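# Transfer green pen from blue plate to white plate

## Task

Take the green pen that sits on the blue plate and set it down so it rests on the white plate; at the end neither gripper may be in contact with the pen.

## Robot and tools

Robot: two arms, left_arm and right_arm, each ending in a two-finger parallel gripper. Calibrated bases in the scene frame: left_arm at (-0.015, +0.340, 0) m, quat_wxyz (+1.000, 0, 0, -0.004); right_arm at (+0.046, -0.370, 0) m, quat_wxyz (+1.000, 0, 0, +0.015). Both bases have +z as up.

Frames: the scene frame has its origin at table-top height, halfway between the nominal bases, +x pointing out over the table, +z up, and left_arm on the +y side (image left/right does not follow arm names). Each arm's hand positions, quaternions, velocities, Hand target and wrist camera pose are reported in that arm's own base frame. The table and fixed cameras use the scene frame. On the gripper, fingers extend along its +z axis and close along its y axis; end_effector_position is the point between the pads, roughly 1 cm short of the fingertips. Printed poses can be a few centimetres wrong, worse at long reach.

Row layout (used by execute_actions and move): one flat list of 16 numbers covering both arms, always all 16 even if one arm is idle: left x, y, z, qw, qx, qy, qz, opening, then right x, y, z, qw, qx, qy, qz, opening. x, y, z are an absolute goal position in metres for that arm's end_effector_position, in that arm's base frame. qw..qz are an absolute goal orientation (w first) in the same frame. Opening is an absolute gripper command from -1 (closed) to +1 (fully open, 0.093 m). None of these are offsets.

execute_actions(actions, cameras): actions is a list of actions; each action is a list of up to 15 rows, one row per 1/30 s control step; if fewer than 15 rows are given, the final row repeats for the remaining steps. An empty list just returns state and images. An action is rejected for both arms if any target lies over 0.6 m from that gripper's starting position along any gripper axis; the entire call is rejected if an action is malformed or the first one fails that test against the last reported state. Each step, the controller limits the commanded pose to within 100 mm and 20 degrees of the measured pose, so one action may fall short; the result's Hand target shows where the arm is being sent, and you must command the remainder next. To keep orientation, repeat the same quaternion in every row rather than copying a drifted reading. An arm meant to stay still should get, in every call, the full pose from the last result before it stopped plus its intended opening; commanding the measured pose also relieves a press.

move(target, speed, blend, opening_speed, blocking, cameras): target is one 16-number row or a list of up to 15 rows; each gripper travels in a straight line from its Hand target to the goal, with no 0.6 m limit. speed is m/s, 0.002 to 0.5, default 0.25, one value or one per target; rotation is capped at twice that value in rad/s. blend (m) rounds corners at intermediate targets; 0 stops at each. opening_speed (per second on the -1..+1 scale, at least 0.2) ramps the fingers. Openings of the first target are sent at the start; openings of later targets are applied after arriving and all motion settles. Paths last at least 0.5 s and are cut at 10 s. They ignore obstacles and the other arm; grippers lag and overshoot more at speed, especially with an outstretched arm. Do not route a path close to the arm's own base (it can flip shoulder posture); go around it. The result adds a move: line: done, off_target, moving, held or fault, plus limits=paced (pose clipped) or limits=held (steps withheld). Arms not named in the ending are done, within 10 mm and 2 degrees. Done does not prove contact or a grasp. blocking=false returns after about 0.5 s while the motion continues; a new move replaces it.

wait(seconds): 0 to 10 s with arms holding their last commands. stop(): brakes a running move. zoom_image(camera, region): region [x0, y0, x1, y1] in pixels, top-left origin, at most 504 by 504, from that camera's latest image. finished_scene(scene): pass the current scene's number to end it; irreversible.

Cameras: cam_head_left, cam_head_right, cam_left_wrist, cam_right_wrist, all 672x504.

Gripping: grip_measured is the finger motor's position on the -1..+1 scale. Pads meet near -0.94; an object of width w mm holds them near -0.94 + 0.0208*w. Readings may sit up to 0.02 high. For a firm grip on a rigid part, command at least 0.24 under the reading for its width and keep sending it; a thin pen may need a lower value. A -1 reading alone does not prove a hold. To release, send a value well above the width reading. The last entry of each arm's Joint positions is the opening in metres (floors at zero). Joint velocities reading within noise means the arm is still.

Other readings: Joint torques follow the Joint positions order, include gravity, have offsets and noise; entries 1 to 3 wrap at ±28 N m. Joint ranges (rad): waist -2.618 to 3.054, shoulder 0.000 to 3.142, elbow 0.000 to 3.142 (straight at 2.901), wrist pitch -1.571 to 1.571, wrist yaw -1.571 to 1.571, wrist roll -2.094 to 2.094. Friction and weight can leave the hand low, short or tilted, and small moves may not happen or go sideways; check pose after each move. Motors heat when holding loads, stretched out or pushing: MOTOR HOT appears at 75 °C, an OVER-TEMPERATURE FAULT at 90 °C folds and disables that arm, and at 100 °C it drops.

Avoid: dropping the pen or opening while it moves, fast impacts, targets far past contact, grippers colliding with each other (the clearance check does not guard that), and anything leaving the table, which fails the task. Brief external tugs on held or loose items may occur. The simulation keeps running while you think.

Each tool is called in YAML: its name, and indented under it one key for each argument.

## Session

execute_actions:
  actions: []

zoom_image:
  camera: "cam_head_right"
  region: [140, 170, 540, 450]

Scene clock: 0.00 s.
left_arm: end_effector_position=(+0.4094, -0.1553, +0.2796) grip_measured=+1.000 end_effector_quat_wxyz=(+0.279, +0.476, +0.794, -0.253) | right_arm: end_effector_position=(+0.3157, -0.1342, +0.3667) grip_measured=+1.000 end_effector_quat_wxyz=(+0.631, +0.105, +0.685, -0.348)
Joint positions: left_arm=[-0.113 1.983 2.211 -1.429 0.696 0.832 0.093] | right_arm=[-0.17 0.925 0.815 0.154 0.486 -0.372 0.093]
Joint velocities: within noise
Joint torques (N m): no reading
Motor temperatures (°C): left_arm=[26 27 28 29 26 28 26] | right_arm=[27 28 25 26 26 27 27]
Heat: left arm: 29 °C; right arm: 28 °C.
Hand target: left_arm +0.4084, -0.1550, +0.2835; +0.283, +0.477, +0.793, -0.251 | right_arm +0.3149, -0.1341, +0.3704; +0.633, +0.106, +0.683, -0.348
Tool commands: left_gripper/opening=+1.0 right_gripper/opening=+1.0

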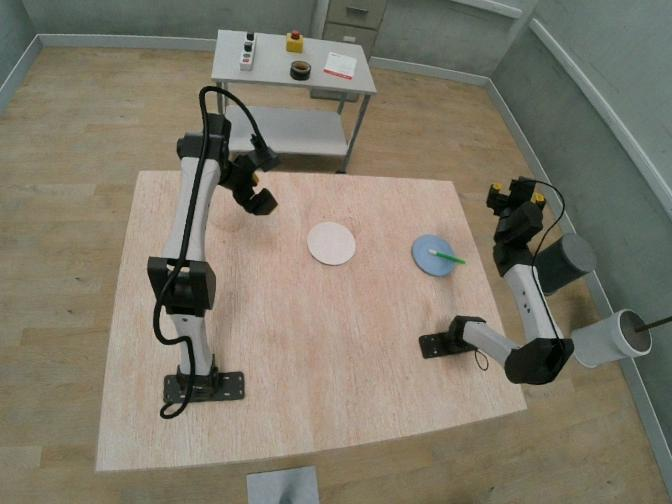

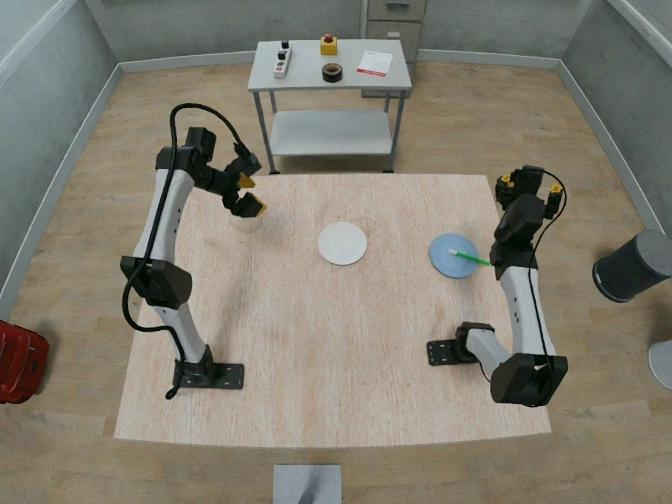

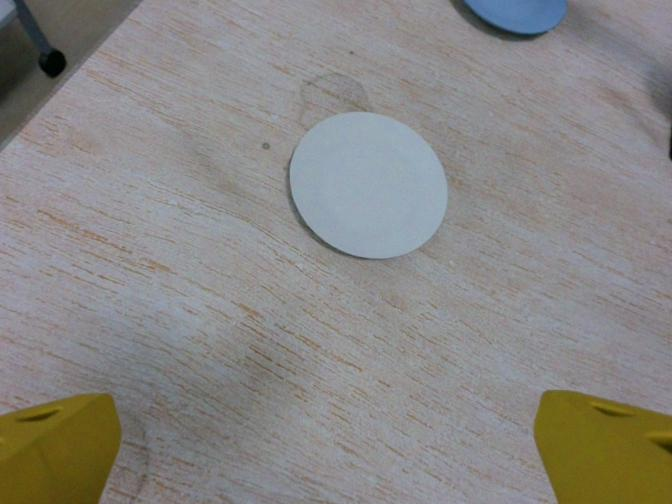

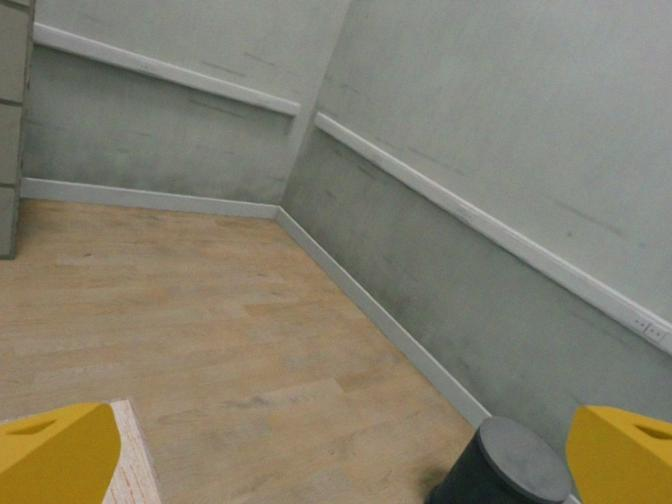

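Scaled by 1.260.

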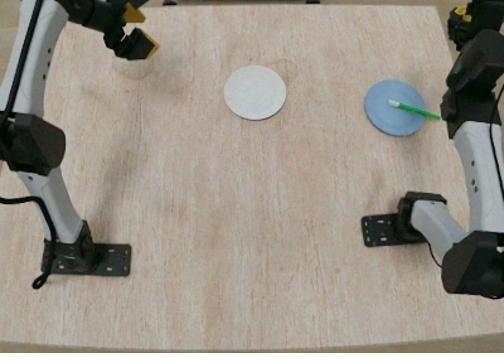

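move:
  target: [0.4084,-0.155,0.2835,0.283,0.477,0.793,-0.251,1,0.305,-0.10,0.14,0,-0.566,0.824,0,0.3]
  cameras: ["cam_right_wrist","cam_head_right"]
  speed: 0.35

zoom_image:
  camera: "cam_head_right"
  region: [400, 200, 520, 300]

Scene clock: 15.47 s.
left_arm: end_effector_position=(+0.4094, -0.1553, +0.2796) grip_measured=+1.000 end_effector_quat_wxyz=(+0.279, +0.476, +0.794, -0.253) | right_arm: end_effector_position=(+0.3015, -0.0974, +0.1368) grip_measured=+0.302 end_effector_quat_wxyz=(+0.008, -0.560, +0.829, +0.004)
Joint positions: left_arm=[-0.113 1.983 2.211 -1.429 0.696 0.832 0.093] | right_arm=[-0.322 1.737 1.518 -1.348 -0.018 -1.51 0.06]
Joint velocities: within noise
Joint torques (N m): left_arm=[-0.05 -9.1 7.53 1.24 0.5 0.03] | right_arm=[0.61 -6.68 8.14 0.04 0.02 -0.04]
Motor temperatures (°C): left_arm=[26 31 29 30 26 28 26] | right_arm=[27 28 27 29 26 27 27]
Heat: left arm: 31 °C; right arm: 29 °C.
Hand target: left_arm +0.4084, -0.1550, +0.2835; +0.283, +0.477, +0.793, -0.251 | right_arm +0.3038, -0.0998, +0.1417; +0.002, -0.566, +0.824, -0.002
Off the commanded pose: left_arm 0.004 m, 0 deg | right_arm 0.005 m, 1 deg.
move: done
Images, in order (width x height): cam_head_right 672x504, cam_right_wrist 672x504.

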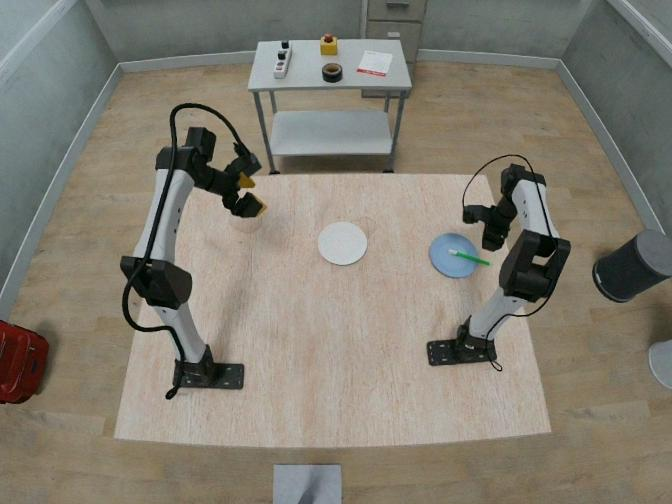

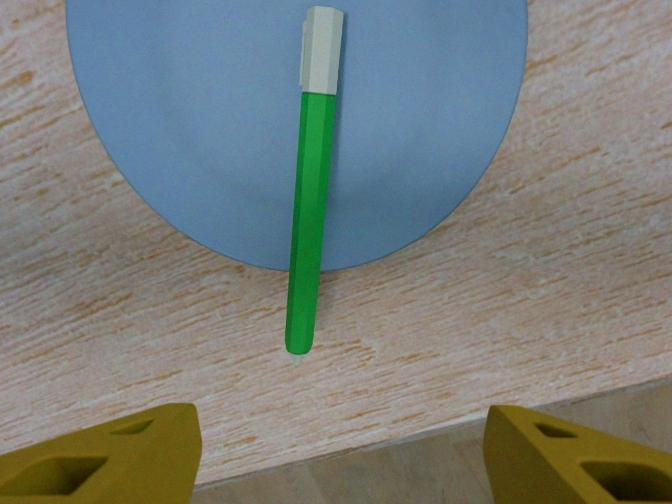

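Scaled by 4.200.

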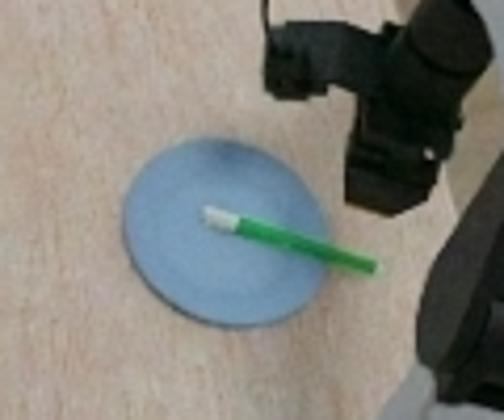

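move:
  target: [0.4084,-0.155,0.2835,0.283,0.477,0.793,-0.251,1,0.305,-0.054,0.05,0,-0.522,0.853,0,0.3]
  cameras: ["cam_right_wrist","cam_head_right"]

zoom_image:
  camera: "cam_head_right"
  region: [400, 200, 520, 300]

Scene clock: 24.23 s.
left_arm: end_effector_position=(+0.4094, -0.1553, +0.2796) grip_measured=+1.000 end_effector_quat_wxyz=(+0.279, +0.476, +0.794, -0.253) | right_arm: end_effector_position=(+0.3070, -0.0521, +0.0575) grip_measured=+0.302 end_effector_quat_wxyz=(+0.008, -0.530, +0.848, +0.004)
Joint positions: left_arm=[-0.113 1.983 2.211 -1.429 0.696 0.832 0.093] | right_arm=[-0.177 1.754 1.22 -1.029 -0.017 -1.294 0.06]
Joint velocities: within noise
Joint torques (N m): left_arm=[-0.06 -9.1 7.53 1.24 0.49 0.03] | right_arm=[0.34 -6.86 3.63 0.55 0.03 0.2]
Motor temperatures (°C): left_arm=[26 33 29 31 26 28 26] | right_arm=[27 29 28 28 26 27 27]
Heat: left arm: 33 °C; right arm: 29 °C.
Hand target: left_arm +0.4084, -0.1550, +0.2835; +0.283, +0.477, +0.793, -0.251 | right_arm +0.3047, -0.0542, +0.0503; +0.000, -0.526, +0.851, +0.000
Off the commanded pose: left_arm 0.004 m, 0 deg | right_arm 0.008 m, 1 deg.
move: done
Images, in order (width x height): cam_head_right 672x504, cam_right_wrist 672x504.

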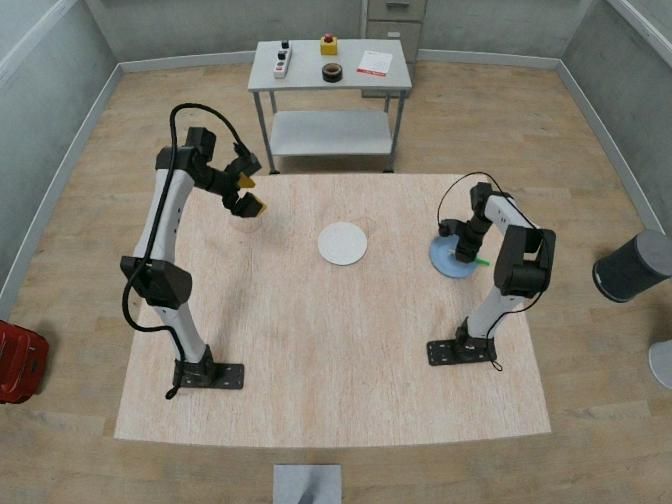

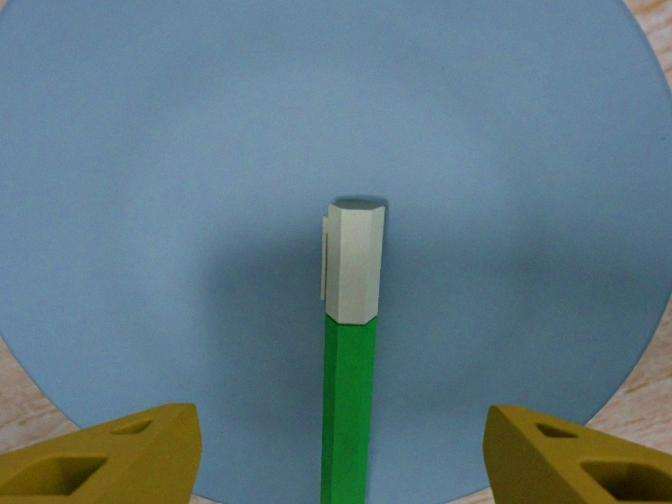

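Scaled by 4.200.

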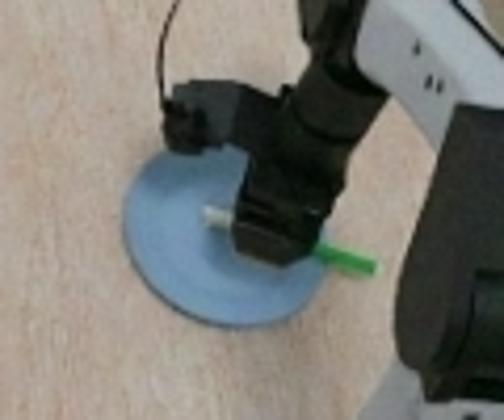

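move:
  target:
    - [0.4084,-0.155,0.2835,0.283,0.477,0.793,-0.251,1,0.303,-0.055,0.014,0,-0.522,0.853,0,0.3]
    - [0.4084,-0.155,0.2835,0.283,0.477,0.793,-0.251,1,0.303,-0.055,0.013,0,-0.522,0.853,0,-0.95]
  speed: 0.05
  opening_speed: 0.8
  cameras: ["cam_right_wrist"]

Scene clock: 33.13 s.
left_arm: end_effector_position=(+0.4094, -0.1553, +0.2796) grip_measured=+1.000 end_effector_quat_wxyz=(+0.279, +0.476, +0.794, -0.253) | right_arm: end_effector_position=(+0.3093, -0.0533, +0.0245) grip_measured=-0.856 end_effector_quat_wxyz=(+0.014, -0.523, +0.852, -0.004)
Joint positions: left_arm=[-0.113 1.983 2.211 -1.429 0.696 0.832 0.093] | right_arm=[-0.177 1.792 1.126 -0.879 -0.012 -1.279 0.004]
Joint velocities: within noise
Joint torques (N m): left_arm=[-0.06 -9.09 7.51 1.24 0.5 0.03] | right_arm=[-0.01 -5.94 3.11 0.59 -0.03 0.18]
Motor temperatures (°C): left_arm=[26 34 30 31 26 28 26] | right_arm=[27 30 28 28 26 27 27]
Heat: left arm: 34 °C; right arm: 30 °C.
Hand target: left_arm +0.4084, -0.1550, +0.2835; +0.283, +0.477, +0.793, -0.251 | right_arm +0.3027, -0.0549, +0.0134; +0.000, -0.518, +0.855, +0.000
Off the commanded pose: left_arm 0.004 m, 0 deg | right_arm 0.013 m, 2 deg.
move: off_target (right_arm); target 2's new opening was sent with right_arm's hand 0.012 m and 1 deg from that target
Images, in order (width x height): cam_right_wrist 672x504.

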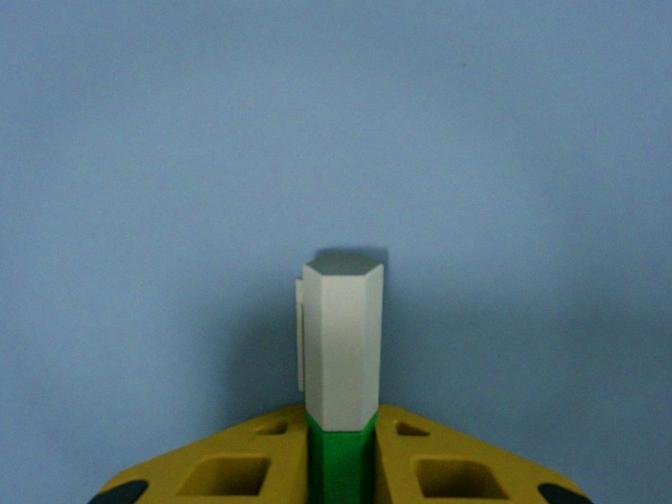

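move:
  target:
    - [0.4084,-0.03,0.2835,0.283,0.477,0.793,-0.251,1,0.30,-0.05,0.13,0,-0.522,0.853,0,-0.95]
    - [0.4084,0.08,0.2835,0.283,0.477,0.793,-0.251,1,0.36,0.325,0.11,0,-0.522,0.853,0,-0.95]
  speed: [0.15,0.25]
  blend: 0.03

zoom_image:
  camera: "cam_head_right"
  region: [270, 180, 430, 320]

Scene clock: 42.47 s.
left_arm: end_effector_position=(+0.4105, +0.0811, +0.2860) grip_measured=+1.000 end_effector_quat_wxyz=(+0.381, +0.426, +0.809, -0.139) | right_arm: end_effector_position=(+0.3572, +0.3284, +0.1091) grip_measured=-0.865 end_effector_quat_wxyz=(+0.033, -0.532, +0.846, +0.013)
Joint positions: left_arm=[0.489 1.983 2.216 -1.538 0.802 1.344 0.093] | right_arm=[0.739 2.476 2.535 -1.561 -0.014 -0.385 0.004]
Joint velocities: within noise
Joint torques (N m): left_arm=[0.49 -7.47 6.91 0.71 0.9 0.17] | right_arm=[-0.2 -12.11 7.99 0.27 0.04 0.2]
Motor temperatures (°C): left_arm=[26 35 30 31 26 28 26] | right_arm=[27 32 28 27 26 27 27]
Heat: left arm: 35 °C; right arm: 32 °C.
Hand target: left_arm +0.4083, +0.0793, +0.2832; +0.381, +0.421, +0.807, -0.158 | right_arm +0.3603, +0.3243, +0.1097; +0.030, -0.525, +0.850, +0.005
Off the commanded pose: left_arm 0.003 m, 18 deg | right_arm 0.004 m, 4 deg.
joint sent to its limit (left arm) — joint 4 (wrist pitch), lower limit. The joint targets are off in orientation, not in position.
joint sent to its limit (right arm) — joint 4 (wrist pitch), lower limit. The joint targets are off in orientation, not in position.
move: off_target (left_arm, right_arm)

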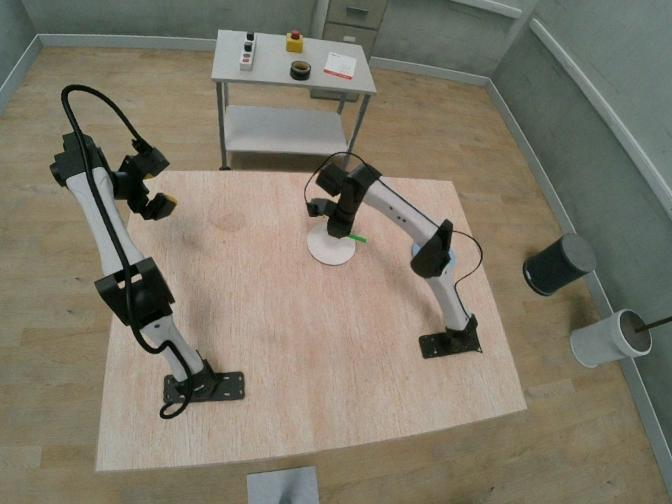

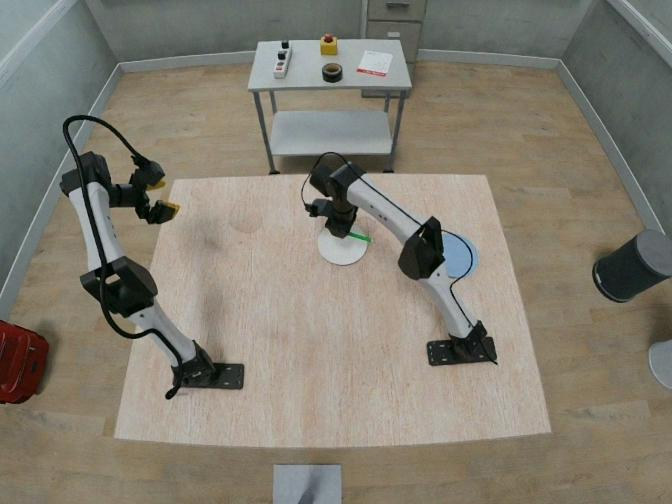

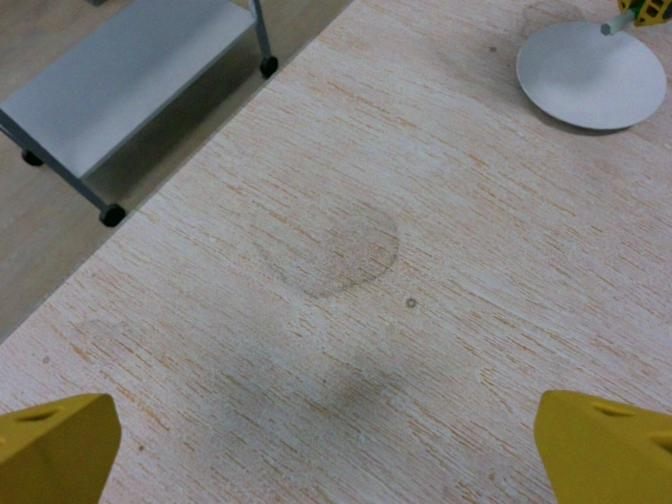

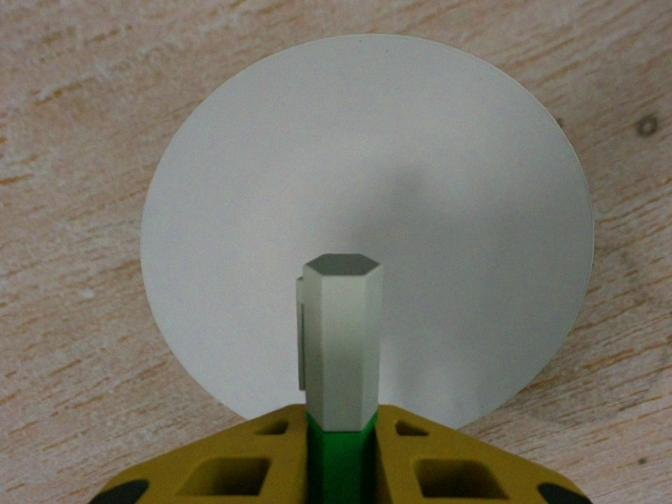

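Scaled by 3.150.

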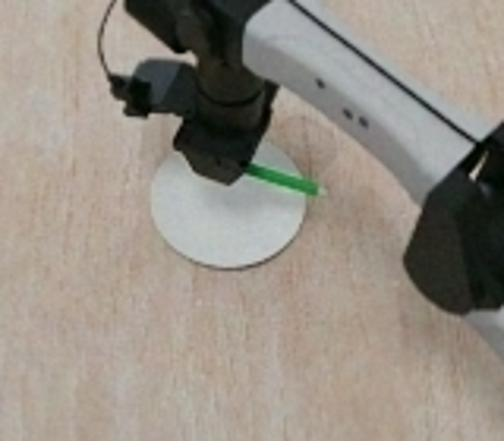

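move:
  target:
    - [0.4105,0.0811,0.286,0.381,0.426,0.809,-0.139,1,0.386,0.361,0.045,0,-0.522,0.853,0,-0.95]
    - [0.4105,0.0811,0.286,0.381,0.426,0.809,-0.139,1,0.384,0.361,0.013,0,-0.522,0.853,0,-0.95]
  speed: [0.12,0.04]
  cameras: ["cam_right_wrist","cam_head_right"]

zoom_image:
  camera: "cam_head_right"
  region: [270, 180, 430, 320]

Scene clock: 53.37 s.
left_arm: end_effector_position=(+0.4103, +0.0808, +0.2861) grip_measured=+1.000 end_effector_quat_wxyz=(+0.381, +0.425, +0.809, -0.140) | right_arm: end_effector_position=(+0.3817, +0.3590, +0.0314) grip_measured=-0.866 end_effector_quat_wxyz=(+0.025, -0.525, +0.851, +0.014)
Joint positions: left_arm=[0.489 1.983 2.216 -1.54 0.804 1.344 0.093] | right_arm=[0.749 2.802 2.85 -1.564 -0.017 -0.355 0.004]
Joint velocities: within noise
Joint torques (N m): left_arm=[-0.09 -8.35 6.98 0.98 0.59 0.03] | right_arm=[0.61 -10.73 6.74 0.66 0.03 0.18]
Motor temperatures (°C): left_arm=[26 36 31 31 27 28 26] | right_arm=[27 36 30 27 26 27 28]
Heat: left arm: 36 °C; right arm: 36 °C.
Hand target: left_arm +0.4103, +0.0808, +0.2861; +0.381, +0.426, +0.809, -0.140 | right_arm +0.3827, +0.3603, +0.0130; +0.018, -0.522, +0.853, +0.005
Off the commanded pose: left_arm 0.000 m, 0 deg | right_arm 0.019 m, 3 deg.
elbow stopped short (right arm): the move would have taken joint 3 (elbow) straighter than the controller allows.
move: off_target (right_arm)
Images, in order (width x height): cam_head_right 672x504, cam_right_wrist 672x504.

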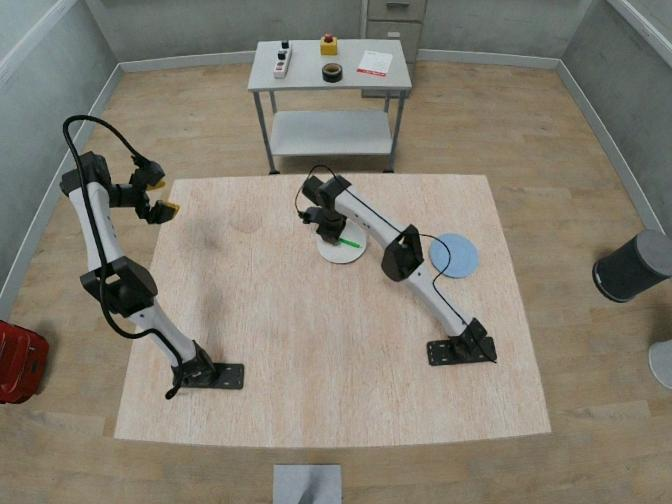

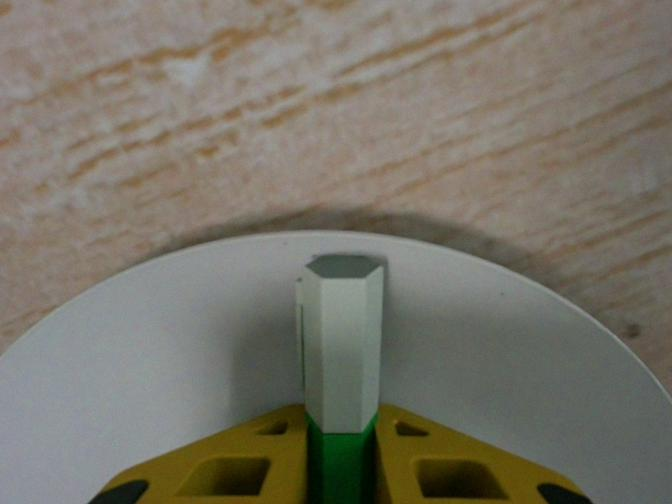

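Scaled by 3.150.

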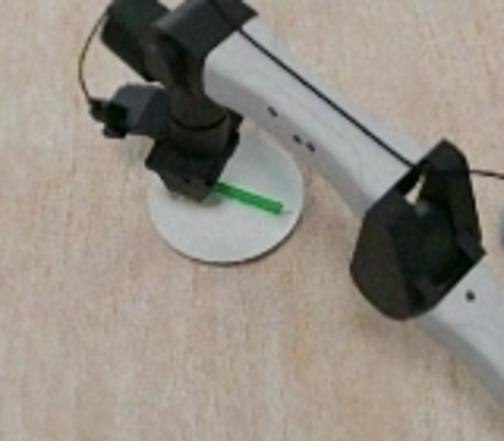

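move:
  target:
    - [0.4105,0.0811,0.286,0.381,0.426,0.809,-0.139,1,0.364,0.338,0.025,0.02,-0.522,0.853,0.008,-0.95]
    - [0.4105,0.0811,0.286,0.381,0.426,0.809,-0.139,1,0.363,0.337,0.01,0.02,-0.522,0.853,0.008,-0.95]
  speed: 0.05
  cameras: ["cam_right_wrist","cam_head_right"]

zoom_image:
  camera: "cam_head_right"
  region: [270, 180, 430, 320]

Scene clock: 61.43 s.
left_arm: end_effector_position=(+0.4103, +0.0808, +0.2861) grip_measured=+1.000 end_effector_quat_wxyz=(+0.381, +0.425, +0.809, -0.140) | right_arm: end_effector_position=(+0.3644, +0.3429, +0.0275) grip_measured=-0.866 end_effector_quat_wxyz=(+0.033, -0.521, +0.853, +0.015)
Joint positions: left_arm=[0.489 1.983 2.216 -1.54 0.804 1.344 0.093] | right_arm=[0.749 2.496 2.243 -1.247 -0.017 -0.348 0.004]
Joint velocities: within noise
Joint torques (N m): left_arm=[-0.09 -8.35 6.98 0.99 0.56 0.03] | right_arm=[-0.08 -12.56 2.5 0.87 -0.02 0.11]
Motor temperatures (°C): left_arm=[26 36 31 31 27 28 26] | right_arm=[27 38 30 27 26 27 28]
Heat: left arm: 36 °C; right arm: 38 °C.
Hand target: left_arm +0.4105, +0.0811, +0.2860; +0.381, +0.426, +0.809, -0.139 | right_arm +0.3628, +0.3371, +0.0105; +0.020, -0.519, +0.855, +0.008
Off the commanded pose: left_arm 0.000 m, 0 deg | right_arm 0.018 m, 2 deg.
move: off_target (right_arm)
Images, in order (width x height): cam_head_right 672x504, cam_right_wrist 672x504.

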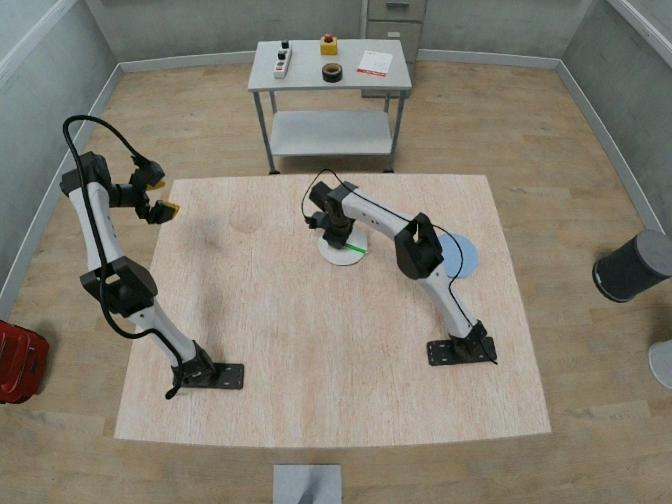

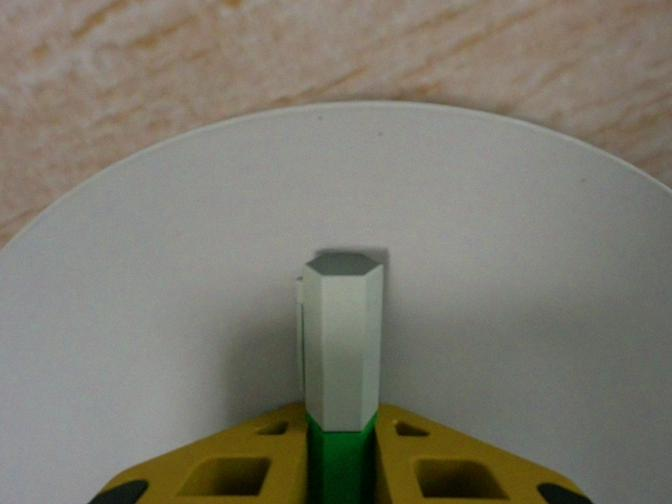

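Scaled by 3.150.

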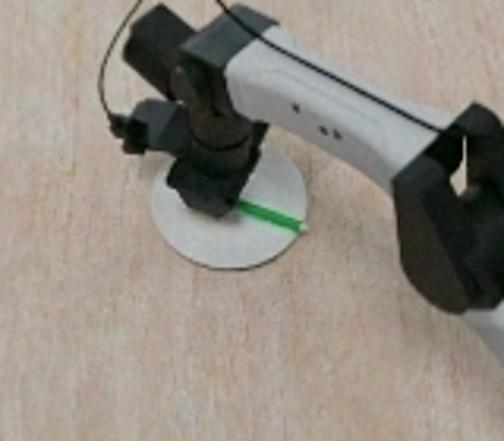

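move:
  target: [0.4105,0.0811,0.286,0.381,0.426,0.809,-0.139,1,0.367,0.343,0.002,0.02,-0.522,0.853,0.008,-0.95]
  speed: 0.03
  cameras: ["cam_right_wrist"]

Scene clock: 66.97 s.
left_arm: end_effector_position=(+0.4103, +0.0808, +0.2861) grip_measured=+1.000 end_effector_quat_wxyz=(+0.381, +0.426, +0.808, -0.139) | right_arm: end_effector_position=(+0.3644, +0.3429, +0.0275) grip_measured=-0.866 end_effector_quat_wxyz=(+0.033, -0.521, +0.853, +0.015)
Joint positions: left_arm=[0.489 1.983 2.216 -1.54 0.804 1.346 0.093] | right_arm=[0.749 2.496 2.243 -1.247 -0.017 -0.348 0.004]
Joint velocities: within noise
Joint torques (N m): left_arm=[-0.08 -8.36 6.98 0.99 0.56 0.03] | right_arm=[0.18 -8.88 5.78 0.85 -0.03 0.08]
Motor temperatures (°C): left_arm=[26 37 31 31 27 28 26] | right_arm=[27 38 30 28 26 27 28]
Heat: left arm: 37 °C; right arm: 38 °C.
Hand target: left_arm +0.4105, +0.0811, +0.2860; +0.381, +0.427, +0.808, -0.139 | right_arm +0.3660, +0.3421, +0.0026; +0.020, -0.522, +0.853, +0.008
Off the commanded pose: left_arm 0.000 m, 0 deg | right_arm 0.026 m, 2 deg.
move: off_target (right_arm)
Images, in order (width x height): cam_right_wrist 672x504.

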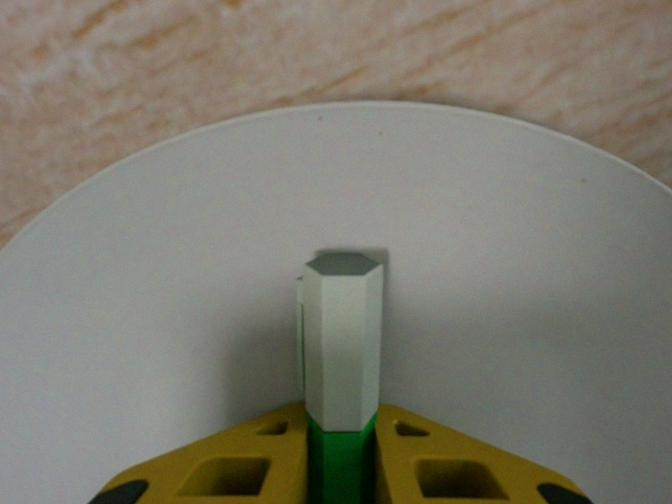

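move:
  target:
    - [0.4105,0.0811,0.286,0.381,0.426,0.809,-0.139,1,0.367,0.343,0.005,0.02,-0.522,0.853,0.008,-0.3]
    - [0.4105,0.0811,0.286,0.381,0.426,0.809,-0.139,1,0.36,0.335,0.12,0.02,-0.522,0.853,0.008,-0.3]
  opening_speed: 0.6
  speed: 0.12
  cameras: ["cam_right_wrist","cam_head_right"]

Scene clock: 73.97 s.
left_arm: end_effector_position=(+0.4103, +0.0808, +0.2861) grip_measured=+1.000 end_effector_quat_wxyz=(+0.381, +0.426, +0.808, -0.139) | right_arm: end_effector_position=(+0.3652, +0.3332, +0.1043) grip_measured=-0.302 end_effector_quat_wxyz=(+0.042, -0.521, +0.853, +0.005)
Joint positions: left_arm=[0.489 1.983 2.216 -1.54 0.804 1.346 0.093] | right_arm=[0.742 2.516 2.589 -1.56 0.006 -0.355 0.031]
Joint velocities: within noise
Joint torques (N m): left_arm=[-0.09 -8.35 6.98 1 0.57 0.01] | right_arm=[0.58 -16.12 6.83 0.28 -0.17 0.05]
Motor temperatures (°C): left_arm=[26 37 31 31 27 28 26] | right_arm=[27 38 30 28 26 27 28]
Heat: left arm: 37 °C; right arm: 38 °C.
Hand target: left_arm +0.4105, +0.0811, +0.2860; +0.381, +0.426, +0.809, -0.139 | right_arm +0.3606, +0.3336, +0.1193; +0.049, -0.524, +0.850, +0.010
Off the commanded pose: left_arm 0.000 m, 0 deg | right_arm 0.017 m, 3 deg.
joint sent to its limit (right arm) — joint 4 (wrist pitch), lower limit. The joint targets are off in orientation, not in position.
move: off_target (right_arm)
Images, in order (width x height): cam_head_right 672x504, cam_right_wrist 672x504.

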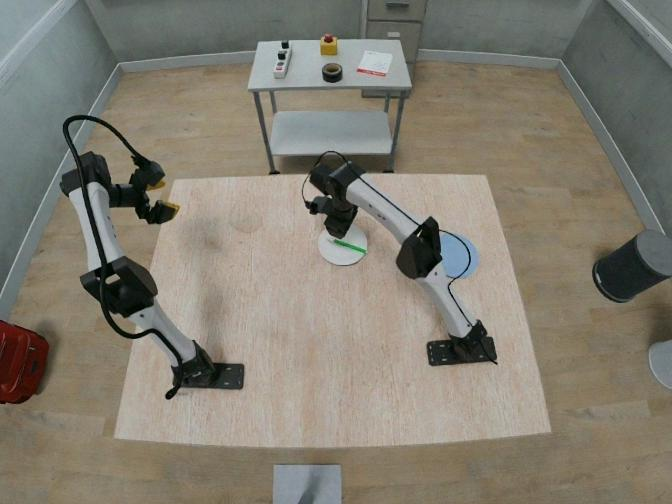

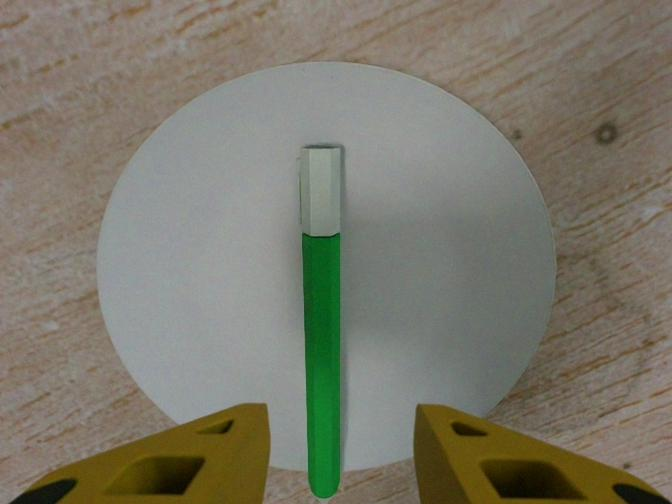

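finished_scene:
  scene: 2

The scene is finished: the task was done.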